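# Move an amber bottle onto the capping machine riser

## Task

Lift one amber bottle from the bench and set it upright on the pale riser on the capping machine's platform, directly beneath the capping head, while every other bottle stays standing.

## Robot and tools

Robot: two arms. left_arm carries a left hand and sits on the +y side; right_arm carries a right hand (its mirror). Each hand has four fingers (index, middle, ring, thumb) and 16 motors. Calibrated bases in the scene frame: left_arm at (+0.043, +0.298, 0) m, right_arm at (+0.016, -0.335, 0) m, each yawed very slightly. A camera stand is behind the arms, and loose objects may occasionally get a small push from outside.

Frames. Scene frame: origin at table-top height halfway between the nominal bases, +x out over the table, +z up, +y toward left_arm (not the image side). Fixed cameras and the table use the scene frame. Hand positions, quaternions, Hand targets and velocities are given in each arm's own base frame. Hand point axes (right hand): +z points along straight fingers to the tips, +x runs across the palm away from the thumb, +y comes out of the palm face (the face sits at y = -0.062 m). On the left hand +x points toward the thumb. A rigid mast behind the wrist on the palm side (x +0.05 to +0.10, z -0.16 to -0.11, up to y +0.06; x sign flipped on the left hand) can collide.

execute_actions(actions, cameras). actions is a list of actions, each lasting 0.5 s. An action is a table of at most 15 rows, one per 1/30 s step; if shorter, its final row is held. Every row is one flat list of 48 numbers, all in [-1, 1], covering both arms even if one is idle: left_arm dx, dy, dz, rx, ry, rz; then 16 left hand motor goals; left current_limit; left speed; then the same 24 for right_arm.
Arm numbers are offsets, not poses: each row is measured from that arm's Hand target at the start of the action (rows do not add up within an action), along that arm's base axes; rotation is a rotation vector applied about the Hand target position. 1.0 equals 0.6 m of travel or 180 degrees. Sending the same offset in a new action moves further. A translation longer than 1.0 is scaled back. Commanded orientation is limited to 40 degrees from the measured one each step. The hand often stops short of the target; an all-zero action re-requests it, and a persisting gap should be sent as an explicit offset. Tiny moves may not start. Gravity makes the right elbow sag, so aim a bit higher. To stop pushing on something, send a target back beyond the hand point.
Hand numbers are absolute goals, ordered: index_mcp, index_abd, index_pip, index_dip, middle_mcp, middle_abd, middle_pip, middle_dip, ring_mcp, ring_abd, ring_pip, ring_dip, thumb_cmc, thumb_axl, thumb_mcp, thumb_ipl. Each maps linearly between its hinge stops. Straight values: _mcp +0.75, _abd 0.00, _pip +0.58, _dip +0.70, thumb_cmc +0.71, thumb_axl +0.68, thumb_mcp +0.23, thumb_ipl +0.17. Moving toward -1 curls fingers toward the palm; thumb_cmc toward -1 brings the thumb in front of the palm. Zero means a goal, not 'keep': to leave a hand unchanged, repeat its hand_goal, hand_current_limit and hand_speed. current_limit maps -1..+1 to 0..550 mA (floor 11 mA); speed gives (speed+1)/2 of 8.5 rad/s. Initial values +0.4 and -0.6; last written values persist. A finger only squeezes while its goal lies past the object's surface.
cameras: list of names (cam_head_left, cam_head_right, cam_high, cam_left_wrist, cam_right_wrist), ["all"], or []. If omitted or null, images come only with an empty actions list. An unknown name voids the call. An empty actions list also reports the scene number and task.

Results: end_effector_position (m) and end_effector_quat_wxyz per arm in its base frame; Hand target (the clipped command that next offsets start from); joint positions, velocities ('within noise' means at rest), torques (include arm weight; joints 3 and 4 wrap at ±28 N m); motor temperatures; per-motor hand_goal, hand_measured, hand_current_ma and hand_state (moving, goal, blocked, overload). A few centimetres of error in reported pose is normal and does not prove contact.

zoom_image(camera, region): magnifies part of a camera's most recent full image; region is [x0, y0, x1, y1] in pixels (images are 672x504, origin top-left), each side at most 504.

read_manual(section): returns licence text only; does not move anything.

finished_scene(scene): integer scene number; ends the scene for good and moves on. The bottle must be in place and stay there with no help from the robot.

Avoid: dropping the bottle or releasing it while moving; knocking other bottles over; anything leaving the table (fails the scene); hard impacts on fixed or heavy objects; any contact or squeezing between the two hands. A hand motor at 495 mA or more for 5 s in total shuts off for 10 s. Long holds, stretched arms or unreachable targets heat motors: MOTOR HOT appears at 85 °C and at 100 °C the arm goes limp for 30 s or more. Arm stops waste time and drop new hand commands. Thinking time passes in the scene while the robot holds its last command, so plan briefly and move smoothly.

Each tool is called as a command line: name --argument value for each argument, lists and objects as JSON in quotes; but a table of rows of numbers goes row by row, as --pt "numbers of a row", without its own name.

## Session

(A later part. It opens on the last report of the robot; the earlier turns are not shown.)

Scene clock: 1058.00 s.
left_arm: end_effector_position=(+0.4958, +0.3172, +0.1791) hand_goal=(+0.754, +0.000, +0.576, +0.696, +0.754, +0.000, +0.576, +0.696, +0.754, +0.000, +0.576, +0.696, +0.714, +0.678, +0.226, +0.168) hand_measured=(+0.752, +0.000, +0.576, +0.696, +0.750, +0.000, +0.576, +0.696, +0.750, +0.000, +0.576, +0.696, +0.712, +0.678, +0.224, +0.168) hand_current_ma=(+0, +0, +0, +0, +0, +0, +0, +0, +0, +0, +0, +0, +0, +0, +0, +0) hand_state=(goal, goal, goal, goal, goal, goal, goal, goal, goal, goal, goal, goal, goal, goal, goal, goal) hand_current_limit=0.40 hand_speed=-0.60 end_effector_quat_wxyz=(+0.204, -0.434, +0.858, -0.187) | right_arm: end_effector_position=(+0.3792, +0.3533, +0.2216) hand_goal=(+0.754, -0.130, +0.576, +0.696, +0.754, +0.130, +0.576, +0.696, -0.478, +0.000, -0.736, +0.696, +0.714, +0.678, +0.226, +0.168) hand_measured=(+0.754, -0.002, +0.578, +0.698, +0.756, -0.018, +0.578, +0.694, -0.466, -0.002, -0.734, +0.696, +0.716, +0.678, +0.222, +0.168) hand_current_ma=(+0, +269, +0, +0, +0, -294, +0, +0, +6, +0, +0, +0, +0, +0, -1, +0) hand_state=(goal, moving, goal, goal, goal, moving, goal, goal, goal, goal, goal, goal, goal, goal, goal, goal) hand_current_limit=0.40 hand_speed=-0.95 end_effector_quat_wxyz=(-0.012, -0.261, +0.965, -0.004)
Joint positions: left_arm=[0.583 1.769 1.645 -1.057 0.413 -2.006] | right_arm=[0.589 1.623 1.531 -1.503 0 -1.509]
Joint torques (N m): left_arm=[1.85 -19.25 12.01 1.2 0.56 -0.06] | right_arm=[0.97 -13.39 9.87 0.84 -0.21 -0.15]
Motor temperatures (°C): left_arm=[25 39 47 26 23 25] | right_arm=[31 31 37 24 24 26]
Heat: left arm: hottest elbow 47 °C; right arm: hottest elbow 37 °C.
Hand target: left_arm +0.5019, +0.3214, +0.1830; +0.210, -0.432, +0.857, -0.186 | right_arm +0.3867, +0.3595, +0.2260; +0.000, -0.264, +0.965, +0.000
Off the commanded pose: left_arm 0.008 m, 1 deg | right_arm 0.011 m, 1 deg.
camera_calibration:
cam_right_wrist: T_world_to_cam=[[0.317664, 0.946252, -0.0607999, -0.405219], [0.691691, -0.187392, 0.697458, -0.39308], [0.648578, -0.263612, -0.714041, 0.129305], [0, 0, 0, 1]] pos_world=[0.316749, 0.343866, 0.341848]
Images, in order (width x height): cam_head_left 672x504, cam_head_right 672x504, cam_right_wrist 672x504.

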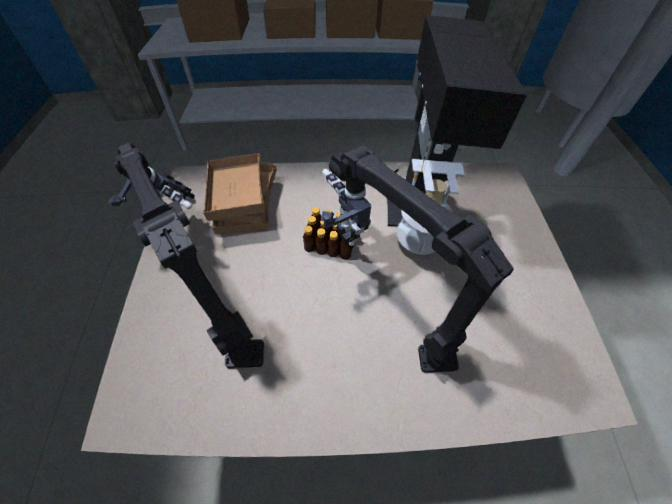

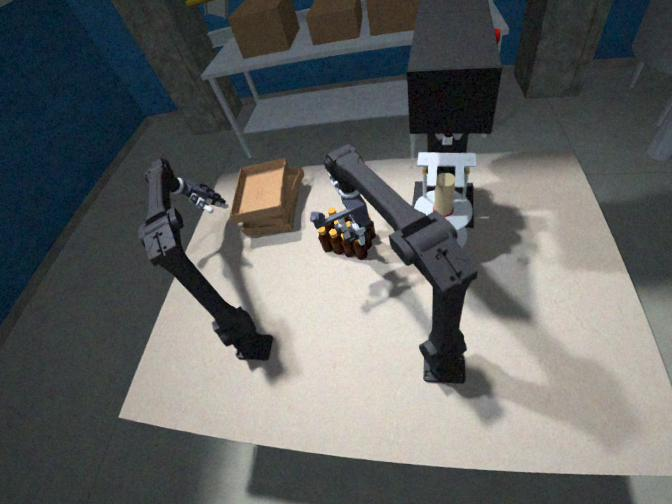

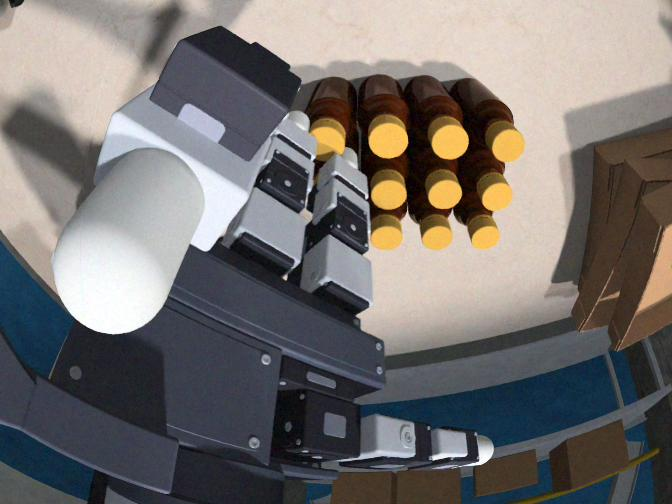

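execute_actions --actions '[[[0,0,0,0,0,0,0.754,0,0.576,0.696,0.754,0,0.576,0.696,0.754,0,0.576,0.696,0.714,0.678,0.226,0.168,0.4,-0.6,0,0,0.03,0,0,0,0.754,-0.13,0.576,0.696,0.754,0.13,0.576,0.696,-0.479,0,-0.737,0.696,0.714,0.678,0.226,0.168,0.4,-0.95]],[[0,0,0,0,0,0,0.754,0,0.576,0.696,0.754,0,0.576,0.696,0.754,0,0.576,0.696,0.714,0.678,0.226,0.168,0.4,-0.6,0,0,0.03,0,0,0,0.754,-0.13,0.576,0.696,0.754,0.13,0.576,0.696,-0.479,0,-0.737,0.696,0.714,0.678,0.226,0.168,0.4,-0.95]],[[0,0,0,0,0,0,0.754,0,0.576,0.696,0.754,0,0.576,0.696,0.754,0,0.576,0.696,0.714,0.678,0.226,0.168,0.4,-0.6,0,0,0.03,0,0,0,0.754,-0.13,0.576,0.696,0.754,0.13,0.576,0.696,-0.479,0,-0.737,0.696,0.714,0.678,0.226,0.168,0.4,-0.95]]]' --cameras '["cam_right_wrist","cam_head_left","cam_head_right"]'

zoom_image --camera "cam_head_right" --region '[320, 185, 380, 265]'

zoom_image --camera "cam_head_left" --region '[310, 185, 390, 265]'

Scene clock: 1087.87 s.
left_arm: end_effector_position=(+0.4958, +0.3172, +0.1791) hand_goal=(+0.754, +0.000, +0.576, +0.696, +0.754, +0.000, +0.576, +0.696, +0.754, +0.000, +0.576, +0.696, +0.714, +0.678, +0.226, +0.168) hand_measured=(+0.752, +0.000, +0.576, +0.696, +0.750, +0.000, +0.576, +0.696, +0.750, +0.000, +0.576, +0.696, +0.712, +0.678, +0.224, +0.168) hand_current_ma=(+0, +0, +0, +0, +0, +0, +0, +0, +0, +0, +0, +0, +0, +0, +0, +0) hand_state=(goal, goal, goal, goal, goal, goal, goal, goal, goal, goal, goal, goal, goal, goal, goal, goal) hand_current_limit=0.40 hand_speed=-0.60 end_effector_quat_wxyz=(+0.204, -0.434, +0.858, -0.187) | right_arm: end_effector_position=(+0.3758, +0.3511, +0.2520) hand_goal=(+0.754, -0.130, +0.576, +0.696, +0.754, +0.130, +0.576, +0.696, -0.478, +0.000, -0.736, +0.696, +0.714, +0.678, +0.226, +0.168) hand_measured=(+0.754, -0.002, +0.578, +0.698, +0.754, -0.008, +0.578, +0.694, -0.466, -0.002, -0.734, +0.696, +0.716, +0.678, +0.222, +0.168) hand_current_ma=(+0, +266, +0, +0, +0, -299, +0, +0, +6, +0, +0, +0, +0, +0, -1, +0) hand_state=(goal, blocked, goal, goal, goal, blocked, goal, goal, goal, goal, goal, goal, goal, goal, goal, goal) hand_current_limit=0.40 hand_speed=-0.95 end_effector_quat_wxyz=(-0.027, -0.261, +0.965, -0.009)
Joint positions: left_arm=[0.583 1.769 1.645 -1.057 0.413 -2.006] | right_arm=[0.589 1.63 1.621 -1.619 0 -1.509]
Joint torques (N m): left_arm=[1.85 -19.25 12.03 1.2 0.56 -0.06] | right_arm=[0.85 -13.92 13.56 -0.14 -0.21 -0.15]
Heat: left arm: hottest elbow 47 °C; right arm: hottest elbow 37 °C.
Hand target: left_arm +0.5019, +0.3214, +0.1830; +0.210, -0.432, +0.857, -0.186 | right_arm +0.3867, +0.3595, +0.2802; +0.000, -0.264, +0.965, +0.000
Off the commanded pose: left_arm 0.008 m, 1 deg | right_arm 0.031 m, 3 deg.
camera_calibration:
cam_right_wrist: T_world_to_cam=[[0.315671, 0.944875, -0.0869654, -0.392358], [0.710692, -0.174712, 0.681463, -0.419923], [0.628704, -0.276924, -0.726667, 0.167894], [0, 0, 0, 1]] pos_world=[0.316736, 0.343858, 0.374043]
Images, in order (width x height): cam_head_left 672x504, cam_head_right 672x504, cam_right_wrist 672x504.

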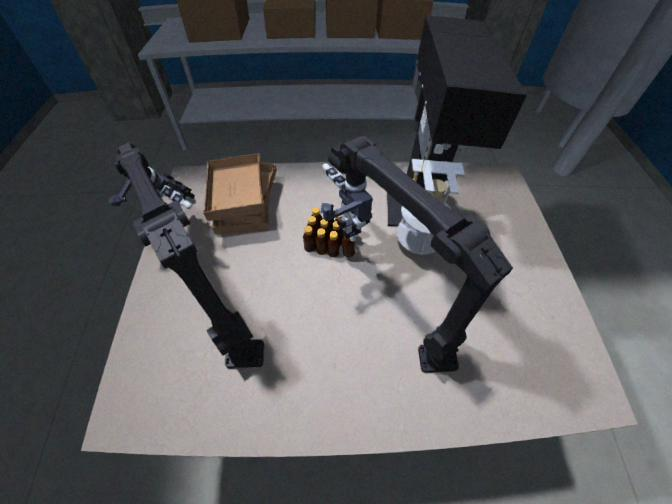

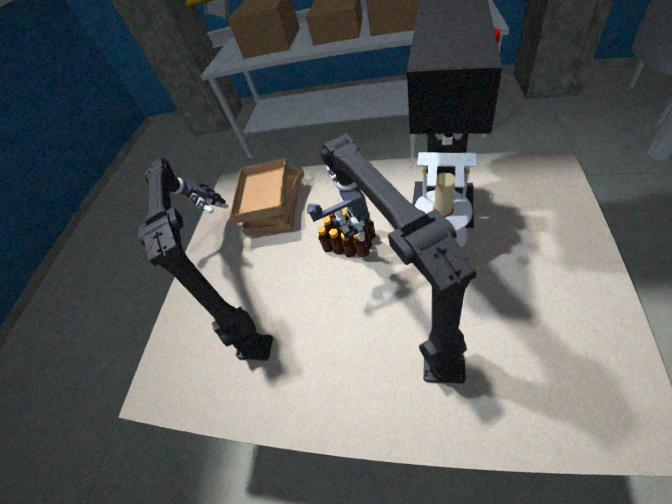

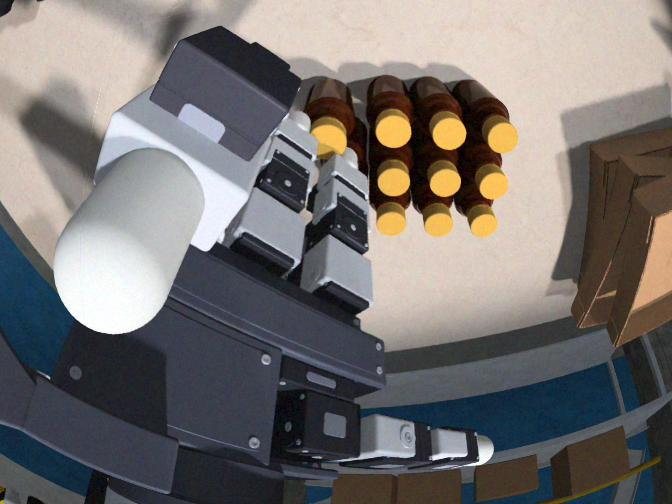

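Scaled by 6.300 from the camera's 672x504 image, which has a finer 960x720 frame.

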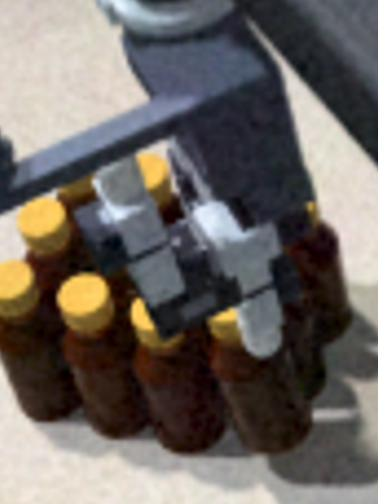

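Scaled by 6.300 from the camera's 672x504 image, which has a finer 960x720 frame.

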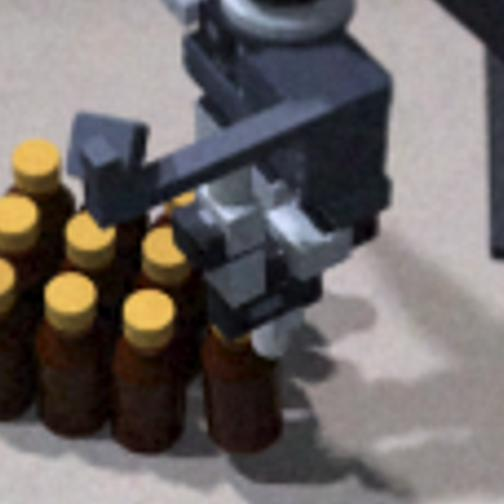

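execute_actions --actions '[[[0,0,0,0,0,0,0.754,0,0.576,0.696,0.754,0,0.576,0.696,0.754,0,0.576,0.696,0.714,0.678,0.226,0.168,0.4,-0.6,-0.0217,-0.0125,0.025,0,0,0,0.754,-0.13,0.576,0.696,0.754,0.13,0.576,0.696,-0.479,0,-0.737,0.696,0.714,0.678,0.226,0.168,0.4,-0.95]],[[0,0,0,0,0,0,0.754,0,0.576,0.696,0.754,0,0.576,0.696,0.754,0,0.576,0.696,0.714,0.678,0.226,0.168,0.4,-0.6,-0.0217,-0.0125,0.02,0,0,0,0.754,-0.13,0.576,0.696,0.754,0.13,0.576,0.696,-0.479,0,-0.737,0.696,0.714,0.678,0.226,0.168,0.4,-0.95]]]' --cameras '["cam_right_wrist","cam_head_left","cam_head_right"]'

zoom_image --camera "cam_head_right" --region '[320, 185, 400, 265]'

zoom_image --camera "cam_head_left" --region '[310, 185, 390, 265]'

Scene clock: 1102.20 s.
left_arm: end_effector_position=(+0.4958, +0.3172, +0.1791) hand_goal=(+0.754, +0.000, +0.576, +0.696, +0.754, +0.000, +0.576, +0.696, +0.754, +0.000, +0.576, +0.696, +0.714, +0.678, +0.226, +0.168) hand_measured=(+0.752, +0.000, +0.576, +0.696, +0.750, +0.000, +0.576, +0.696, +0.750, +0.000, +0.576, +0.696, +0.712, +0.678, +0.224, +0.168) hand_current_ma=(+0, +0, +0, +0, +0, +0, +0, +0, +0, +0, +0, +0, +0, +0, +0, +0) hand_state=(goal, goal, goal, goal, goal, goal, goal, goal, goal, goal, goal, goal, goal, goal, goal, goal) hand_current_limit=0.40 hand_speed=-0.60 end_effector_quat_wxyz=(+0.204, -0.434, +0.858, -0.187) | right_arm: end_effector_position=(+0.3587, +0.3397, +0.2749) hand_goal=(+0.754, -0.130, +0.576, +0.696, +0.754, +0.130, +0.576, +0.696, -0.478, +0.000, -0.736, +0.696, +0.714, +0.678, +0.226, +0.168) hand_measured=(+0.754, -0.096, +0.578, +0.698, +0.754, +0.096, +0.578, +0.694, -0.466, -0.002, -0.734, +0.696, +0.716, +0.678, +0.222, +0.168) hand_current_ma=(+0, +29, +0, +0, +0, -30, +0, +0, +6, +0, +0, +0, +0, +0, -1, +0) hand_state=(goal, blocked, goal, goal, goal, blocked, goal, goal, goal, goal, goal, goal, goal, goal, goal, goal) hand_current_limit=0.40 hand_speed=-0.95 end_effector_quat_wxyz=(-0.031, -0.261, +0.965, -0.010)
Joint positions: left_arm=[0.583 1.769 1.645 -1.057 0.413 -2.006] | right_arm=[0.589 1.581 1.621 -1.675 0 -1.509]
Joint torques (N m): left_arm=[1.85 -19.25 12.01 1.2 0.56 -0.06] | right_arm=[1.32 -15.38 12.05 -0.09 -0.21 -0.1]
Heat: left arm: hottest elbow 48 °C; right arm: hottest elbow 39 °C.
Hand target: left_arm +0.5019, +0.3214, +0.1830; +0.210, -0.432, +0.857, -0.186 | right_arm +0.3607, +0.3446, +0.3071; +0.000, -0.264, +0.965, +0.000
Off the commanded pose: left_arm 0.008 m, 1 deg | right_arm 0.033 m, 4 deg.
camera_calibration:
cam_right_wrist: T_world_to_cam=[[0.315152, 0.944583, -0.0918811, -0.372647], [0.714532, -0.172446, 0.678016, -0.426586], [0.624598, -0.27933, -0.729282, 0.195191], [0, 0, 0, 1]] pos_world=[0.300334, 0.332956, 0.397342]
Images, in order (width x height): cam_head_left 672x504, cam_head_right 672x504, cam_right_wrist 672x504.

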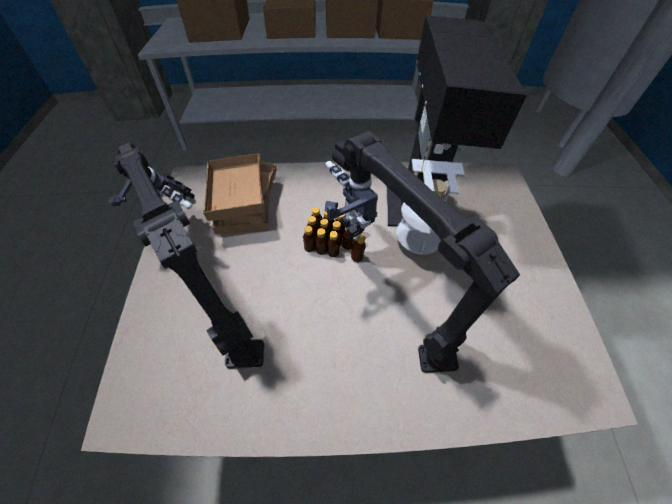

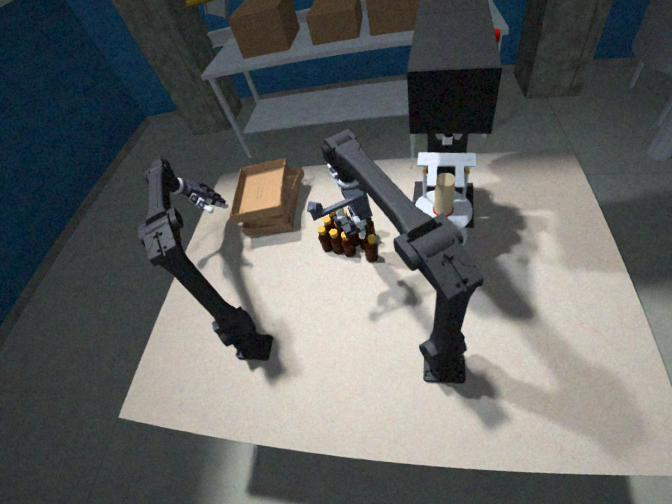

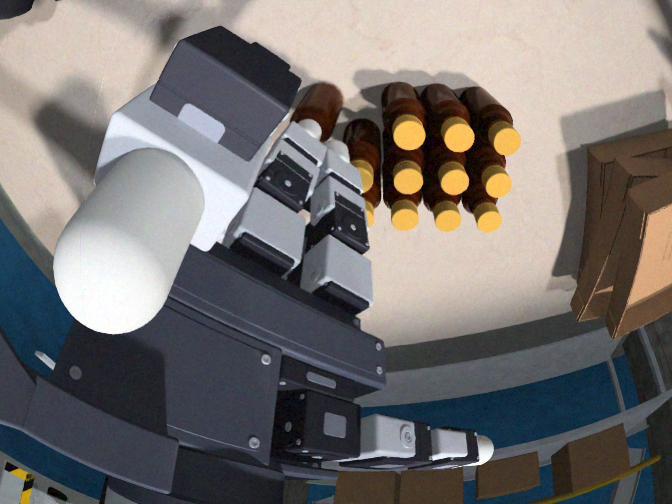

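Scaled by 6.300 from the camera's 672x504 image, which has a finer 960x720 frame.

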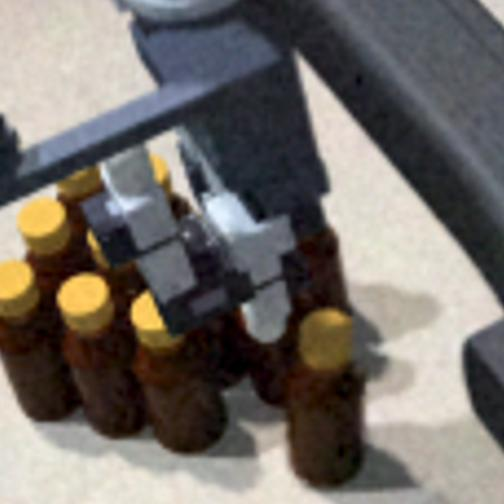

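Scaled by 6.300 from the camera's 672x504 image, which has a finer 960x720 frame.

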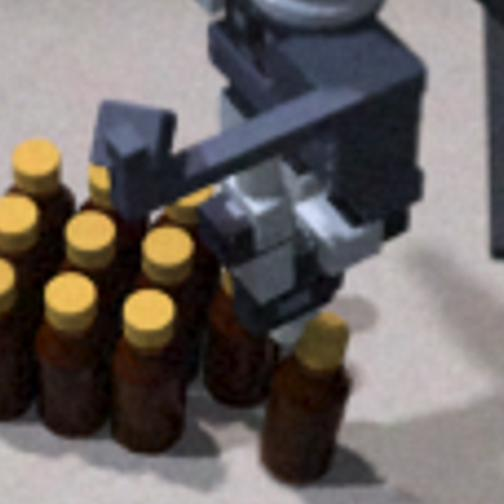

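execute_actions --actions '[]'

zoom_image --camera "cam_head_right" --region '[320, 185, 400, 265]'

zoom_image --camera "cam_head_left" --region '[310, 185, 390, 265]'

Scene clock: 1110.00 s.
left_arm: end_effector_position=(+0.4958, +0.3172, +0.1791) hand_goal=(+0.754, +0.000, +0.576, +0.696, +0.754, +0.000, +0.576, +0.696, +0.754, +0.000, +0.576, +0.696, +0.714, +0.678, +0.226, +0.168) hand_measured=(+0.752, +0.000, +0.576, +0.696, +0.750, +0.000, +0.576, +0.696, +0.750, +0.000, +0.576, +0.696, +0.712, +0.678, +0.224, +0.168) hand_current_ma=(+0, +0, +0, +0, +0, +0, +0, +0, +0, +0, +0, +0, +0, +0, +0, +0) hand_state=(goal, goal, goal, goal, goal, goal, goal, goal, goal, goal, goal, goal, goal, goal, goal, goal) hand_current_limit=0.40 hand_speed=-0.60 end_effector_quat_wxyz=(+0.204, -0.434, +0.858, -0.187) | right_arm: end_effector_position=(+0.3587, +0.3397, +0.2749) hand_goal=(+0.754, -0.130, +0.576, +0.696, +0.754, +0.130, +0.576, +0.696, -0.478, +0.000, -0.736, +0.696, +0.714, +0.678, +0.226, +0.168) hand_measured=(+0.754, -0.096, +0.578, +0.698, +0.754, +0.096, +0.578, +0.694, -0.466, -0.002, -0.734, +0.696, +0.716, +0.678, +0.222, +0.168) hand_current_ma=(+0, +29, +0, +0, +0, -30, +0, +0, +6, +0, +0, +0, +0, +0, -1, +0) hand_state=(goal, blocked, goal, goal, goal, blocked, goal, goal, goal, goal, goal, goal, goal, goal, goal, goal) hand_current_limit=0.40 hand_speed=-0.95 end_effector_quat_wxyz=(-0.031, -0.261, +0.965, -0.010)
Joint positions: left_arm=[0.583 1.769 1.645 -1.057 0.413 -2.006] | right_arm=[0.589 1.581 1.621 -1.675 0 -1.509]
Joint velocities: within noise
Joint torques (N m): left_arm=[1.85 -19.25 12.01 1.21 0.56 -0.06] | right_arm=[0.97 -15.33 12.08 -0.08 -0.22 -0.11]
Motor temperatures (°C): left_arm=[25 39 48 26 23 25] | right_arm=[31 33 40 24 24 26]
Heat: left arm: hottest elbow 48 °C; right arm: hottest elbow 40 °C.
Hand target: left_arm +0.5019, +0.3214, +0.1830; +0.210, -0.432, +0.857, -0.186 | right_arm +0.3607, +0.3446, +0.3071; +0.000, -0.264, +0.965, +0.000
Off the commanded pose: left_arm 0.008 m, 1 deg | right_arm 0.033 m, 4 deg.
camera_calibration:
cam_right_wrist: T_world_to_cam=[[0.315152, 0.944583, -0.0918811, -0.372647], [0.714532, -0.172446, 0.678016, -0.426586], [0.624598, -0.27933, -0.729282, 0.195191], [0, 0, 0, 1]] pos_world=[0.300334, 0.332956, 0.397342]

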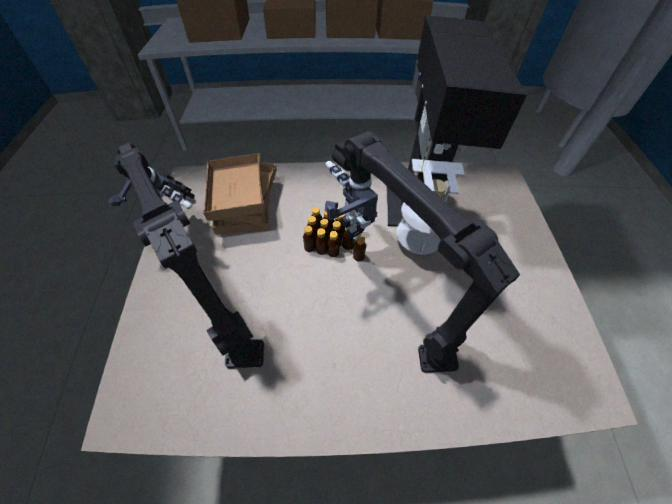

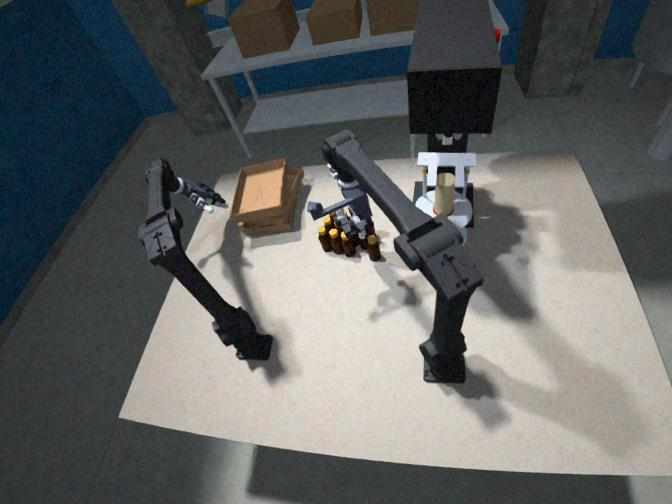

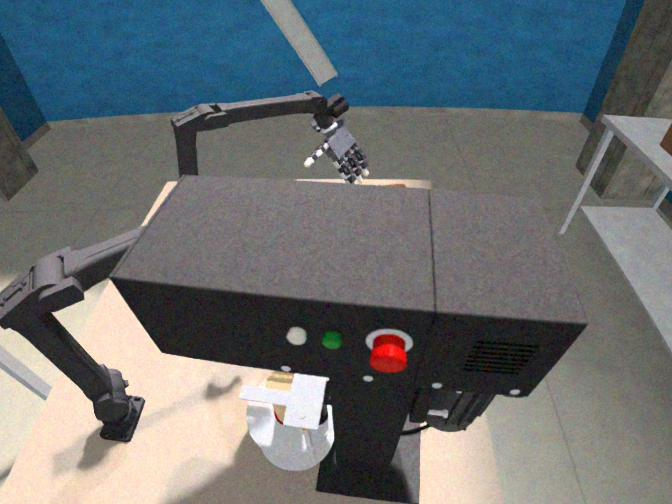

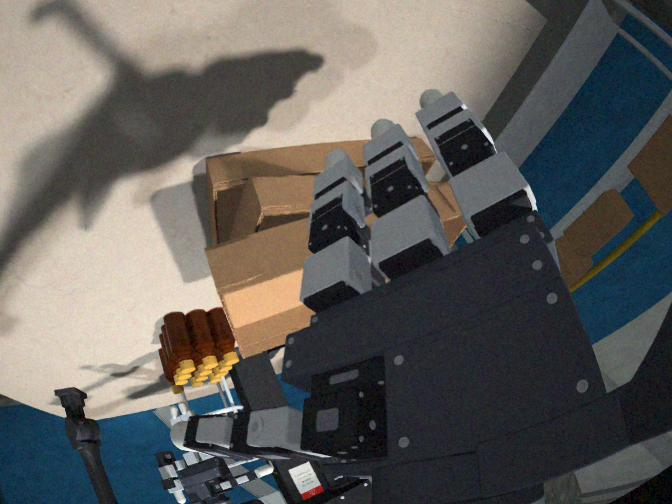

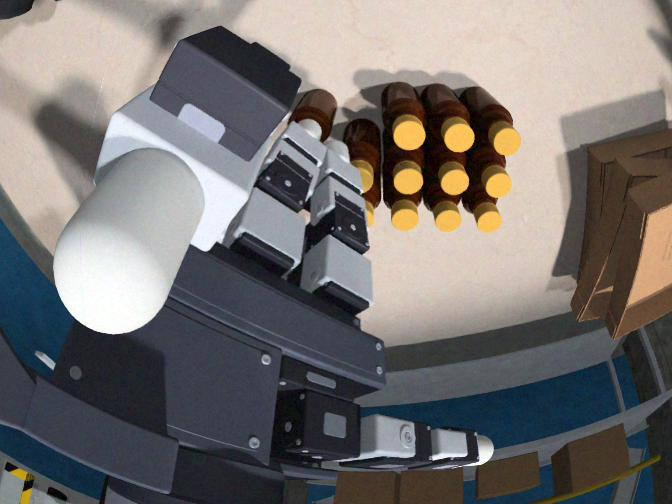

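Scaled by 6.300 from the camera's 672x504 image, which has a finer 960x720 frame.

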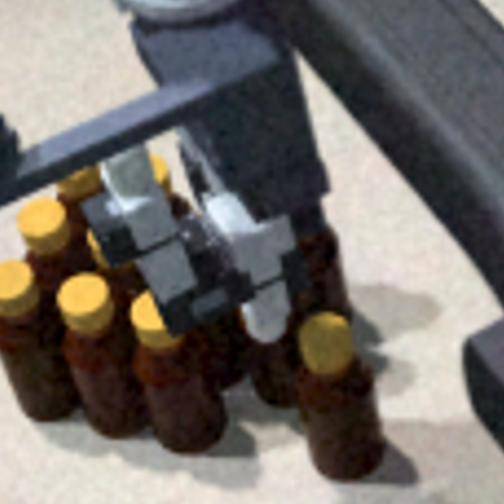

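Scaled by 6.300 from the camera's 672x504 image, which has a finer 960x720 frame.

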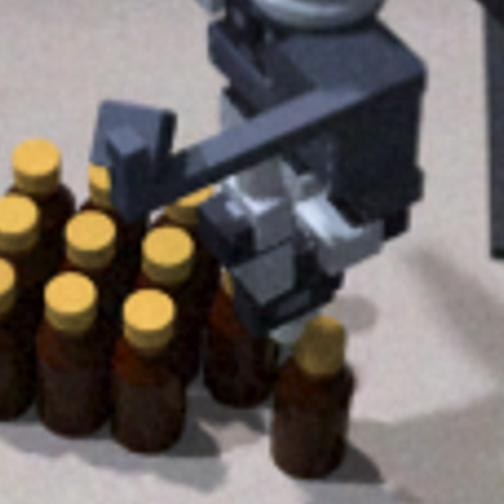

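execute_actions --actions '[[[0,0,0,0,0,0,0.754,0,0.576,0.696,0.754,0,0.576,0.696,0.754,0,0.576,0.696,0.714,0.678,0.226,0.168,0.4,-0.6,-0.0022,-0.01,0.06,0,0,0,0.754,-0.05,0.576,0.696,0.754,0.05,0.576,0.696,-0.479,0,-0.737,0.696,0.714,0.678,0.226,0.168,0.4,-0.8]],[[0,0,0,0,0,0,0.754,0,0.576,0.696,0.754,0,0.576,0.696,0.754,0,0.576,0.696,0.714,0.678,0.226,0.168,0.4,-0.6,-0.0022,-0.025,0.0417,0.0501,-0.023,-0.0549,0.754,0.18,0.576,0.696,0.754,-0.18,0.576,0.696,0.754,0,-0.883,-0.464,0.714,0.678,0.226,0.168,0.4,-0.7]],[[0,0,0,0,0,0,0.754,0,0.576,0.696,0.754,0,0.576,0.696,0.754,0,0.576,0.696,0.714,0.678,0.226,0.168,0.4,-0.6,-0.0022,-0.025,0.0417,0.0501,-0.023,-0.0549,0.754,0.18,0.576,0.696,0.754,-0.18,0.576,0.696,0.754,0,-0.883,-0.464,0.714,0.678,0.226,0.168,0.4,-0.7]],[[0,0,0,0,0,0,0.754,0,0.576,0.696,0.754,0,0.576,0.696,0.754,0,0.576,0.696,0.714,0.678,0.226,0.168,0.4,-0.6,-0.0022,-0.025,0.0,0.0501,-0.023,-0.0549,0.754,0.18,0.576,0.696,0.754,-0.18,0.576,0.696,0.754,0,-0.883,-0.464,0.714,0.678,0.226,0.168,0.4,-0.7]],[[0,0,0,0,0,0,0.754,0,0.576,0.696,0.754,0,0.576,0.696,0.754,0,0.576,0.696,0.714,0.678,0.226,0.168,0.4,-0.6,-0.0022,-0.025,0.0,0.0501,-0.023,-0.0549,0.754,0.18,0.576,0.696,0.754,-0.18,0.576,0.696,0.754,0,-0.883,-0.464,0.714,0.678,0.226,0.168,0.4,-0.7]]]' --cameras '["cam_right_wrist","cam_head_left","cam_head_right"]'

Scene clock: 1291.23 s.
left_arm: end_effector_position=(+0.4958, +0.3172, +0.1791) hand_goal=(+0.754, +0.000, +0.576, +0.696, +0.754, +0.000, +0.576, +0.696, +0.754, +0.000, +0.576, +0.696, +0.714, +0.678, +0.226, +0.168) hand_measured=(+0.752, +0.000, +0.576, +0.696, +0.750, +0.000, +0.576, +0.696, +0.750, +0.000, +0.576, +0.696, +0.712, +0.678, +0.224, +0.168) hand_current_ma=(+0, +0, +0, +0, +0, +0, +0, +0, +0, +0, +0, +0, +0, +0, +0, +0) hand_state=(goal, goal, goal, goal, goal, goal, goal, goal, goal, goal, goal, goal, goal, goal, goal, goal) hand_current_limit=0.40 hand_speed=-0.60 end_effector_quat_wxyz=(+0.204, -0.434, +0.858, -0.187) | right_arm: end_effector_position=(+0.3542, +0.2763, +0.3828) hand_goal=(+0.754, +0.180, +0.576, +0.696, +0.754, -0.180, +0.576, +0.696, +0.754, +0.000, -0.882, -0.464, +0.714, +0.678, +0.226, +0.168) hand_measured=(+0.756, +0.176, +0.578, +0.698, +0.756, -0.178, +0.578, +0.694, +0.756, -0.002, -0.880, -0.462, +0.716, +0.678, +0.222, +0.168) hand_current_ma=(+0, -1, +0, +0, +0, +0, +0, +0, +0, +0, +1, +1, +0, +0, -1, +0) hand_state=(goal, goal, goal, goal, goal, goal, goal, goal, goal, goal, goal, goal, goal, goal, goal, goal) hand_current_limit=0.40 hand_speed=-0.70 end_effector_quat_wxyz=(+0.200, +0.086, +0.945, +0.245)
Joint positions: left_arm=[0.583 1.769 1.645 -1.057 0.413 -2.006] | right_arm=[0.486 0.978 1.108 -1.08 -0.183 -0.844]
Joint torques (N m): left_arm=[1.85 -19.25 12.01 1.2 0.56 -0.06] | right_arm=[0.97 -7 9.36 2.41 -0.18 0.03]
Heat: left arm: hottest elbow 49 °C; right arm: hottest elbow 43 °C.
Hand target: left_arm +0.5019, +0.3214, +0.1830; +0.210, -0.432, +0.857, -0.186 | right_arm +0.3540, +0.2785, +0.3932; +0.214, +0.086, +0.939, +0.255
Off the commanded pose: left_arm 0.008 m, 1 deg | right_arm 0.011 m, 2 deg.
camera_calibration:
cam_right_wrist: T_world_to_cam=[[0.740609, 0.390185, 0.547041, -0.543459], [0.108646, -0.872951, 0.475556, -0.021728], [0.663094, -0.292767, -0.688907, 0.233629], [0, 0, 0, 1]] pos_world=[0.249933, 0.261481, 0.468576]
Images, in order (width x height): cam_head_left 672x504, cam_head_right 672x504, cam_right_wrist 672x504.

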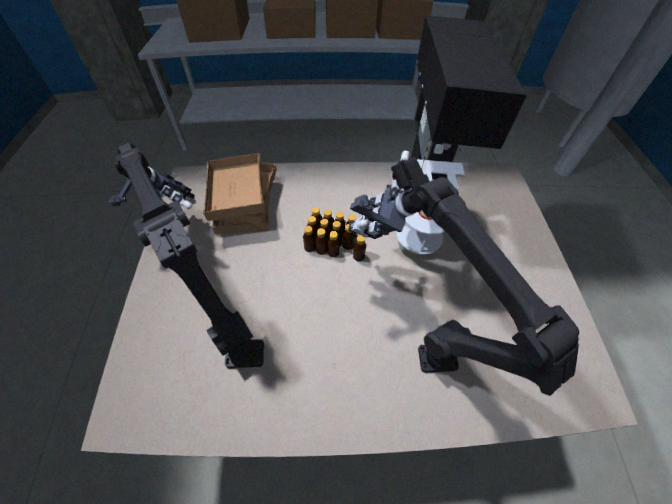

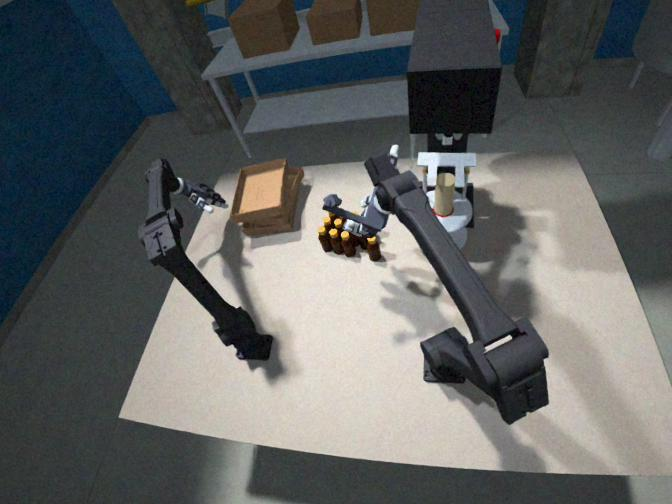

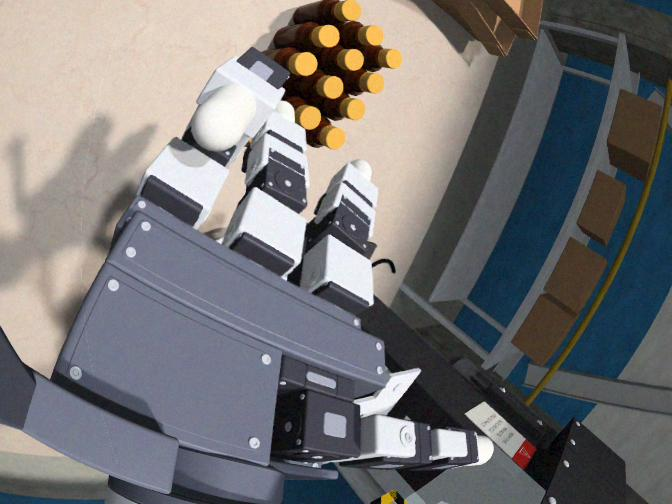

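execute_actions --actions '[[[0,0,0,0,0,0,0.754,0,0.576,0.696,0.754,0,0.576,0.696,0.754,0,0.576,0.696,0.714,0.678,0.226,0.168,0.4,-0.6,-0.0017,-0.012,-0.02,0.0501,-0.023,-0.0549,0.754,0.18,0.576,0.696,0.754,-0.18,0.576,0.696,0.754,0,-0.883,-0.464,0.714,0.678,0.226,0.168,0.4,-0.7]],[[0,0,0,0,0,0,0.754,0,0.576,0.696,0.754,0,0.576,0.696,0.754,0,0.576,0.696,0.714,0.678,0.226,0.168,0.4,-0.6,-0.0017,-0.012,-0.02,0.0501,-0.023,-0.0549,0.754,0.18,0.576,0.696,0.754,-0.18,0.576,0.696,0.754,0,-0.883,-0.464,0.714,0.678,0.226,0.168,0.4,-0.7]],[[0,0,0,0,0,0,0.754,0,0.576,0.696,0.754,0,0.576,0.696,0.754,0,0.576,0.696,0.714,0.678,0.226,0.168,0.4,-0.6,-0.0017,-0.022,-0.03,0.0501,-0.023,-0.0549,0.754,0.18,0.576,0.696,0.754,-0.18,0.576,0.696,0.754,0,-0.883,-0.464,0.714,0.678,0.226,0.168,0.4,-0.7]],[[0,0,0,0,0,0,0.754,0,0.576,0.696,0.754,0,0.576,0.696,0.754,0,0.576,0.696,0.714,0.678,0.226,0.168,0.4,-0.6,-0.0017,-0.035,-0.03,0.0501,-0.023,-0.0549,0.754,0.18,0.576,0.696,0.754,-0.18,0.576,0.696,0.754,0,-0.883,-0.464,0.714,0.678,0.226,0.168,0.4,-0.7]],[[0,0,0,0,0,0,0.754,0,0.576,0.696,0.754,0,0.576,0.696,0.754,0,0.576,0.696,0.714,0.678,0.226,0.168,0.4,-0.6,-0.0017,-0.035,-0.0385,0.0501,-0.023,-0.0549,0.754,0.18,0.576,0.696,0.754,-0.18,0.576,0.696,0.754,0,-0.883,-0.464,0.714,0.678,0.226,0.168,0.4,-0.7]]]' --cameras '["cam_right_wrist","cam_head_left","cam_head_right"]'

Scene clock: 1311.20 s.
left_arm: end_effector_position=(+0.4958, +0.3172, +0.1791) hand_goal=(+0.754, +0.000, +0.576, +0.696, +0.754, +0.000, +0.576, +0.696, +0.754, +0.000, +0.576, +0.696, +0.714, +0.678, +0.226, +0.168) hand_measured=(+0.752, +0.000, +0.576, +0.696, +0.750, +0.000, +0.576, +0.696, +0.750, +0.000, +0.576, +0.696, +0.712, +0.678, +0.224, +0.168) hand_current_ma=(+0, +0, +0, +0, +0, +0, +0, +0, +0, +0, +0, +0, +0, +0, +0, +0) hand_state=(goal, goal, goal, goal, goal, goal, goal, goal, goal, goal, goal, goal, goal, goal, goal, goal) hand_current_limit=0.40 hand_speed=-0.60 end_effector_quat_wxyz=(+0.204, -0.434, +0.858, -0.187) | right_arm: end_effector_position=(+0.3490, +0.2055, +0.3066) hand_goal=(+0.754, +0.180, +0.576, +0.696, +0.754, -0.180, +0.576, +0.696, +0.754, +0.000, -0.882, -0.464, +0.714, +0.678, +0.226, +0.168) hand_measured=(+0.762, +0.178, +0.578, +0.698, +0.762, -0.180, +0.578, +0.694, +0.760, -0.002, -0.880, -0.462, +0.722, +0.678, +0.224, +0.168) hand_current_ma=(+4, -1, +0, +0, +4, +0, +0, +0, +2, +0, +1, +0, +3, +0, -1, +0) hand_state=(goal, goal, goal, goal, goal, goal, goal, goal, goal, goal, goal, goal, goal, goal, goal, goal) hand_current_limit=0.40 hand_speed=-0.70 end_effector_quat_wxyz=(+0.408, +0.486, +0.611, +0.473)
Joint positions: left_arm=[0.583 1.769 1.645 -1.057 0.413 -2.006] | right_arm=[0.869 0.921 0.395 0.245 0.662 0.136]
Joint torques (N m): left_arm=[1.85 -19.25 12.01 1.2 0.56 -0.06] | right_arm=[1.49 -3.9 8.87 2.85 0.26 -0.08]
Heat: left arm: hottest elbow 49 °C; right arm: hottest elbow 42 °C.
Hand target: left_arm +0.5019, +0.3214, +0.1830; +0.210, -0.432, +0.857, -0.186 | right_arm +0.3489, +0.2089, +0.3099; +0.406, +0.486, +0.604, +0.484
Off the commanded pose: left_arm 0.008 m, 1 deg | right_arm 0.005 m, 2 deg.
camera_calibration:
cam_right_wrist: T_world_to_cam=[[0.322121, -0.677378, 0.66136, -0.139874], [-0.690617, -0.645963, -0.325238, 0.43106], [0.647524, -0.35198, -0.675887, 0.177452], [0, 0, 0, 1]] pos_world=[0.227849, 0.246161, 0.352642]
Images, in order (width x height): cam_head_left 672x504, cam_head_right 672x504, cam_right_wrist 672x504.

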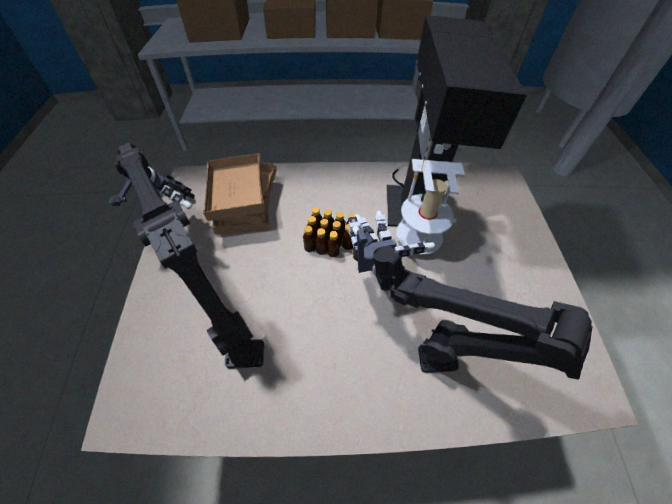

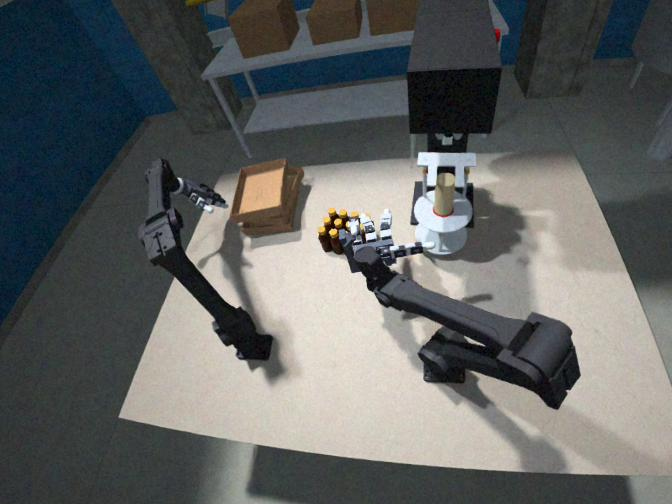

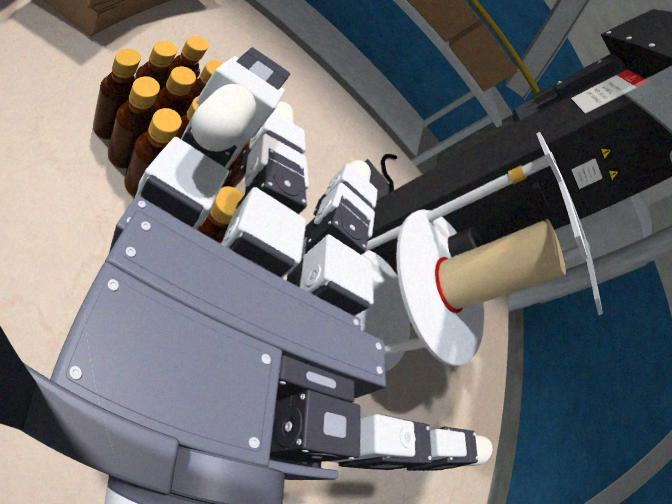

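zoom_image --camera "cam_right_wrist" --region '[80, 20, 420, 275]'

zoom_image --camera "cam_right_wrist" --region '[380, 100, 650, 400]'

zoom_image --camera "cam_head_right" --region '[310, 190, 450, 280]'

zoom_image --camera "cam_head_left" --region '[300, 190, 440, 280]'

Scaled by 1.482 from the camera's 672x504 image, which has a finer 960x720 frame.

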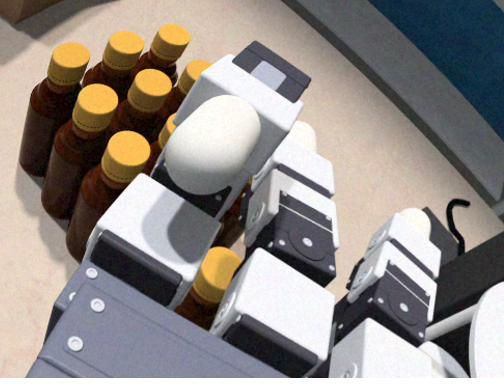

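Scaled by 1.680 from the camera's 672x504 image, which has a finer 960x720 frame.

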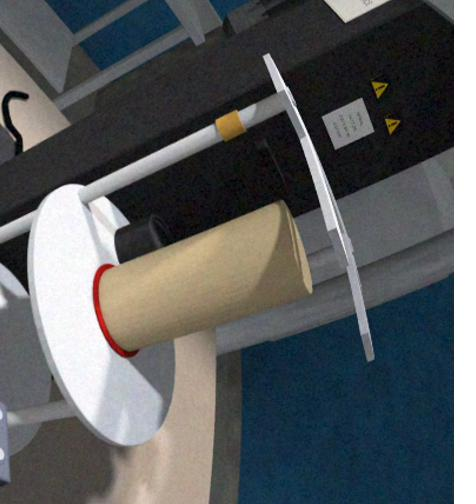

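Scaled by 3.600 from the camera's 672x504 image, which has a finer 960x720 frame.

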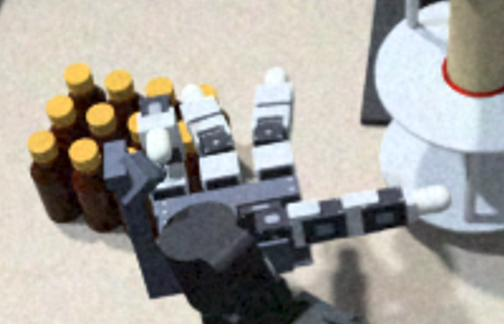

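Scaled by 3.600 from the camera's 672x504 image, which has a finer 960x720 frame.

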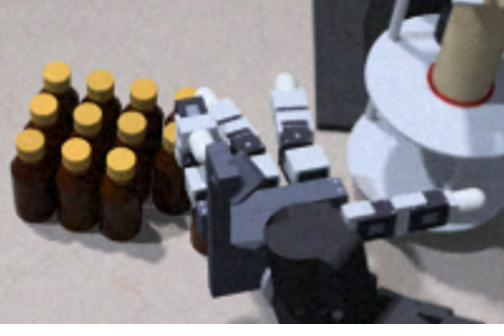

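execute_actions --actions '[[[0,0,0,0,0,0,0.754,0,0.576,0.696,0.754,0,0.576,0.696,0.754,0,0.576,0.696,0.714,0.678,0.226,0.168,0.4,-0.6,-0.016,0.0155,-0.02,0,0,0,0.754,0.18,0.576,0.696,0.754,-0.18,0.576,0.696,0.754,0,-0.883,-0.464,0.714,0.678,0.226,0.168,0.4,-0.7]],[[0,0,0,0,0,0,0.754,0,0.576,0.696,0.754,0,0.576,0.696,0.754,0,0.576,0.696,0.714,0.678,0.226,0.168,0.4,-0.6,-0.016,0.0155,-0.06,0,0,0,0.754,0.18,0.576,0.696,0.754,-0.18,0.576,0.696,0.754,0,-0.883,-0.464,0.714,0.678,0.226,0.168,0.4,-0.7]]]' --cameras '["cam_right_wrist","cam_head_left","cam_head_right"]'

zoom_image --camera "cam_right_wrist" --region '[120, 60, 400, 270]'

zoom_image --camera "cam_head_right" --region '[310, 190, 430, 280]'

zoom_image --camera "cam_head_left" --region '[310, 190, 430, 280]'

Scene clock: 1356.73 s.
left_arm: end_effector_position=(+0.4958, +0.3172, +0.1791) hand_goal=(+0.754, +0.000, +0.576, +0.696, +0.754, +0.000, +0.576, +0.696, +0.754, +0.000, +0.576, +0.696, +0.714, +0.678, +0.226, +0.168) hand_measured=(+0.752, +0.000, +0.576, +0.696, +0.750, +0.000, +0.576, +0.696, +0.750, +0.000, +0.576, +0.696, +0.712, +0.678, +0.224, +0.168) hand_current_ma=(+0, +0, +0, +0, +0, +0, +0, +0, +0, +0, +0, +0, +0, +0, +0, +0) hand_state=(goal, goal, goal, goal, goal, goal, goal, goal, goal, goal, goal, goal, goal, goal, goal, goal) hand_current_limit=0.40 hand_speed=-0.60 end_effector_quat_wxyz=(+0.204, -0.434, +0.858, -0.187) | right_arm: end_effector_position=(+0.3304, +0.2248, +0.2589) hand_goal=(+0.754, +0.180, +0.576, +0.696, +0.754, -0.180, +0.576, +0.696, +0.754, +0.000, -0.882, -0.464, +0.714, +0.678, +0.226, +0.168) hand_measured=(+0.762, +0.178, +0.578, +0.698, +0.762, -0.180, +0.578, +0.694, +0.760, -0.002, -0.880, -0.462, +0.722, +0.678, +0.224, +0.168) hand_current_ma=(+4, +0, +0, +0, +4, +0, +0, +0, +2, +0, +0, +0, +3, +0, -1, +0) hand_state=(goal, goal, goal, goal, goal, goal, goal, goal, goal, goal, goal, goal, goal, goal, goal, goal) hand_current_limit=0.40 hand_speed=-0.70 end_effector_quat_wxyz=(+0.409, +0.485, +0.611, +0.474)
Joint positions: left_arm=[0.583 1.769 1.645 -1.057 0.413 -2.006] | right_arm=[0.975 1.08 0.326 0.449 0.764 0.174]
Joint torques (N m): left_arm=[1.85 -19.25 12.03 1.21 0.56 -0.06] | right_arm=[1.49 -4.78 7.77 2.69 0.31 -0.09]
Heat: left arm: hottest elbow 50 °C; right arm: hottest elbow 39 °C.
Hand target: left_arm +0.5019, +0.3214, +0.1830; +0.210, -0.432, +0.857, -0.186 | right_arm +0.3298, +0.2275, +0.2620; +0.406, +0.487, +0.604, +0.484
Off the commanded pose: left_arm 0.008 m, 1 deg | right_arm 0.004 m, 1 deg.
camera_calibration:
cam_right_wrist: T_world_to_cam=[[0.32083, -0.677288, 0.662079, -0.0890721], [-0.690253, -0.64586, -0.326214, 0.415228], [0.648551, -0.352343, -0.674712, 0.163501], [0, 0, 0, 1]] pos_world=[0.209151, 0.26546, 0.304742]
Images, in order (width x height): cam_head_left 672x504, cam_head_right 672x504, cam_right_wrist 672x504.

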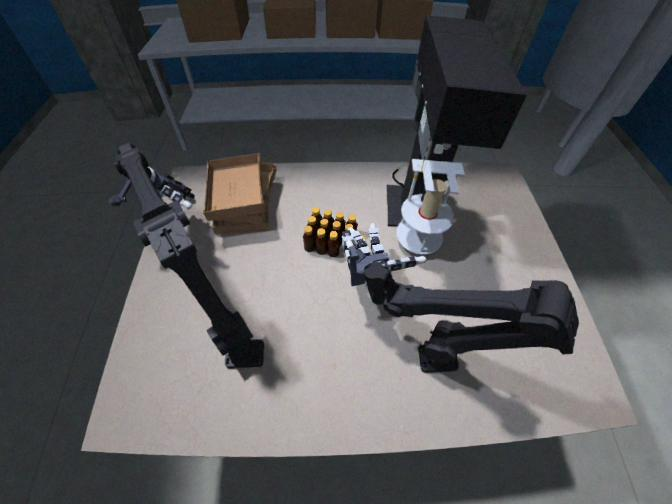

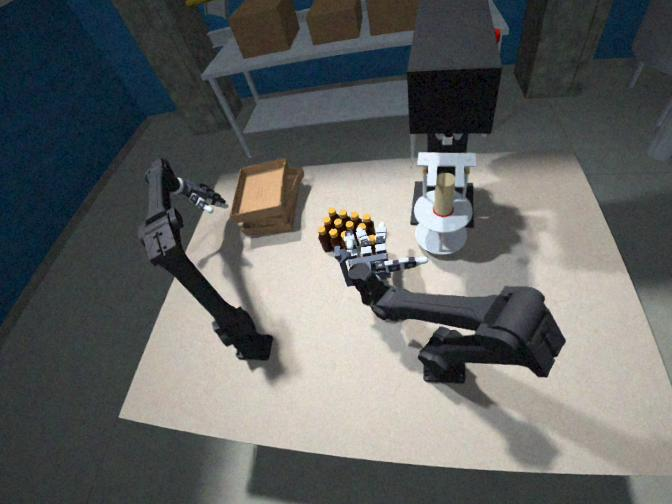

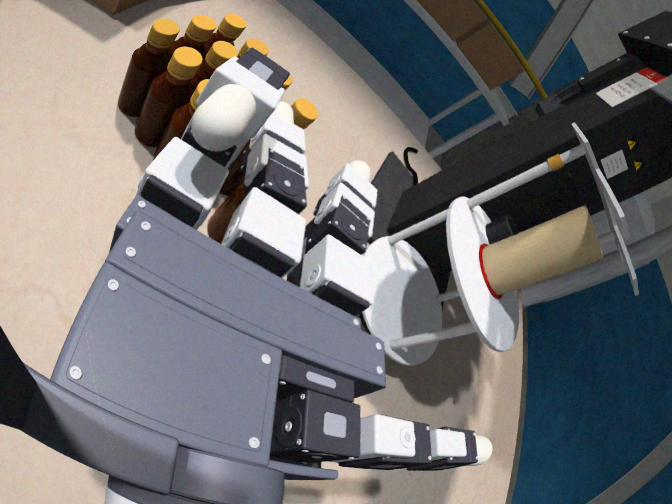

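Scaled by 1.800 from the camera's 672x504 image, which has a finer 960x720 frame.

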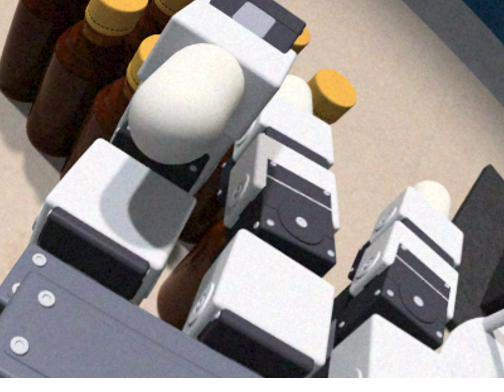

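Scaled by 4.200 from the camera's 672x504 image, which has a finer 960x720 frame.

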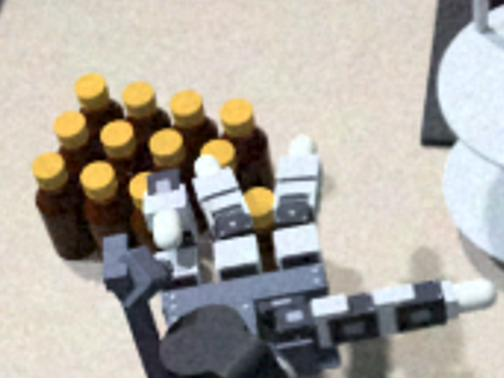

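Scaled by 4.200 from the camera's 672x504 image, which has a finer 960x720 frame.

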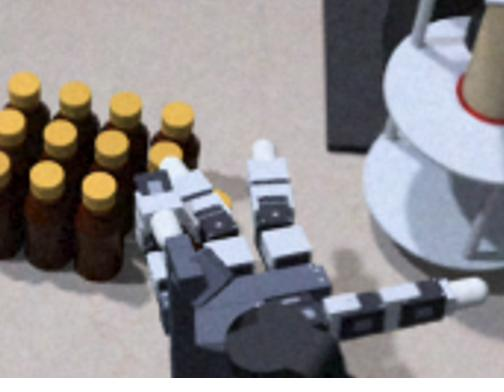

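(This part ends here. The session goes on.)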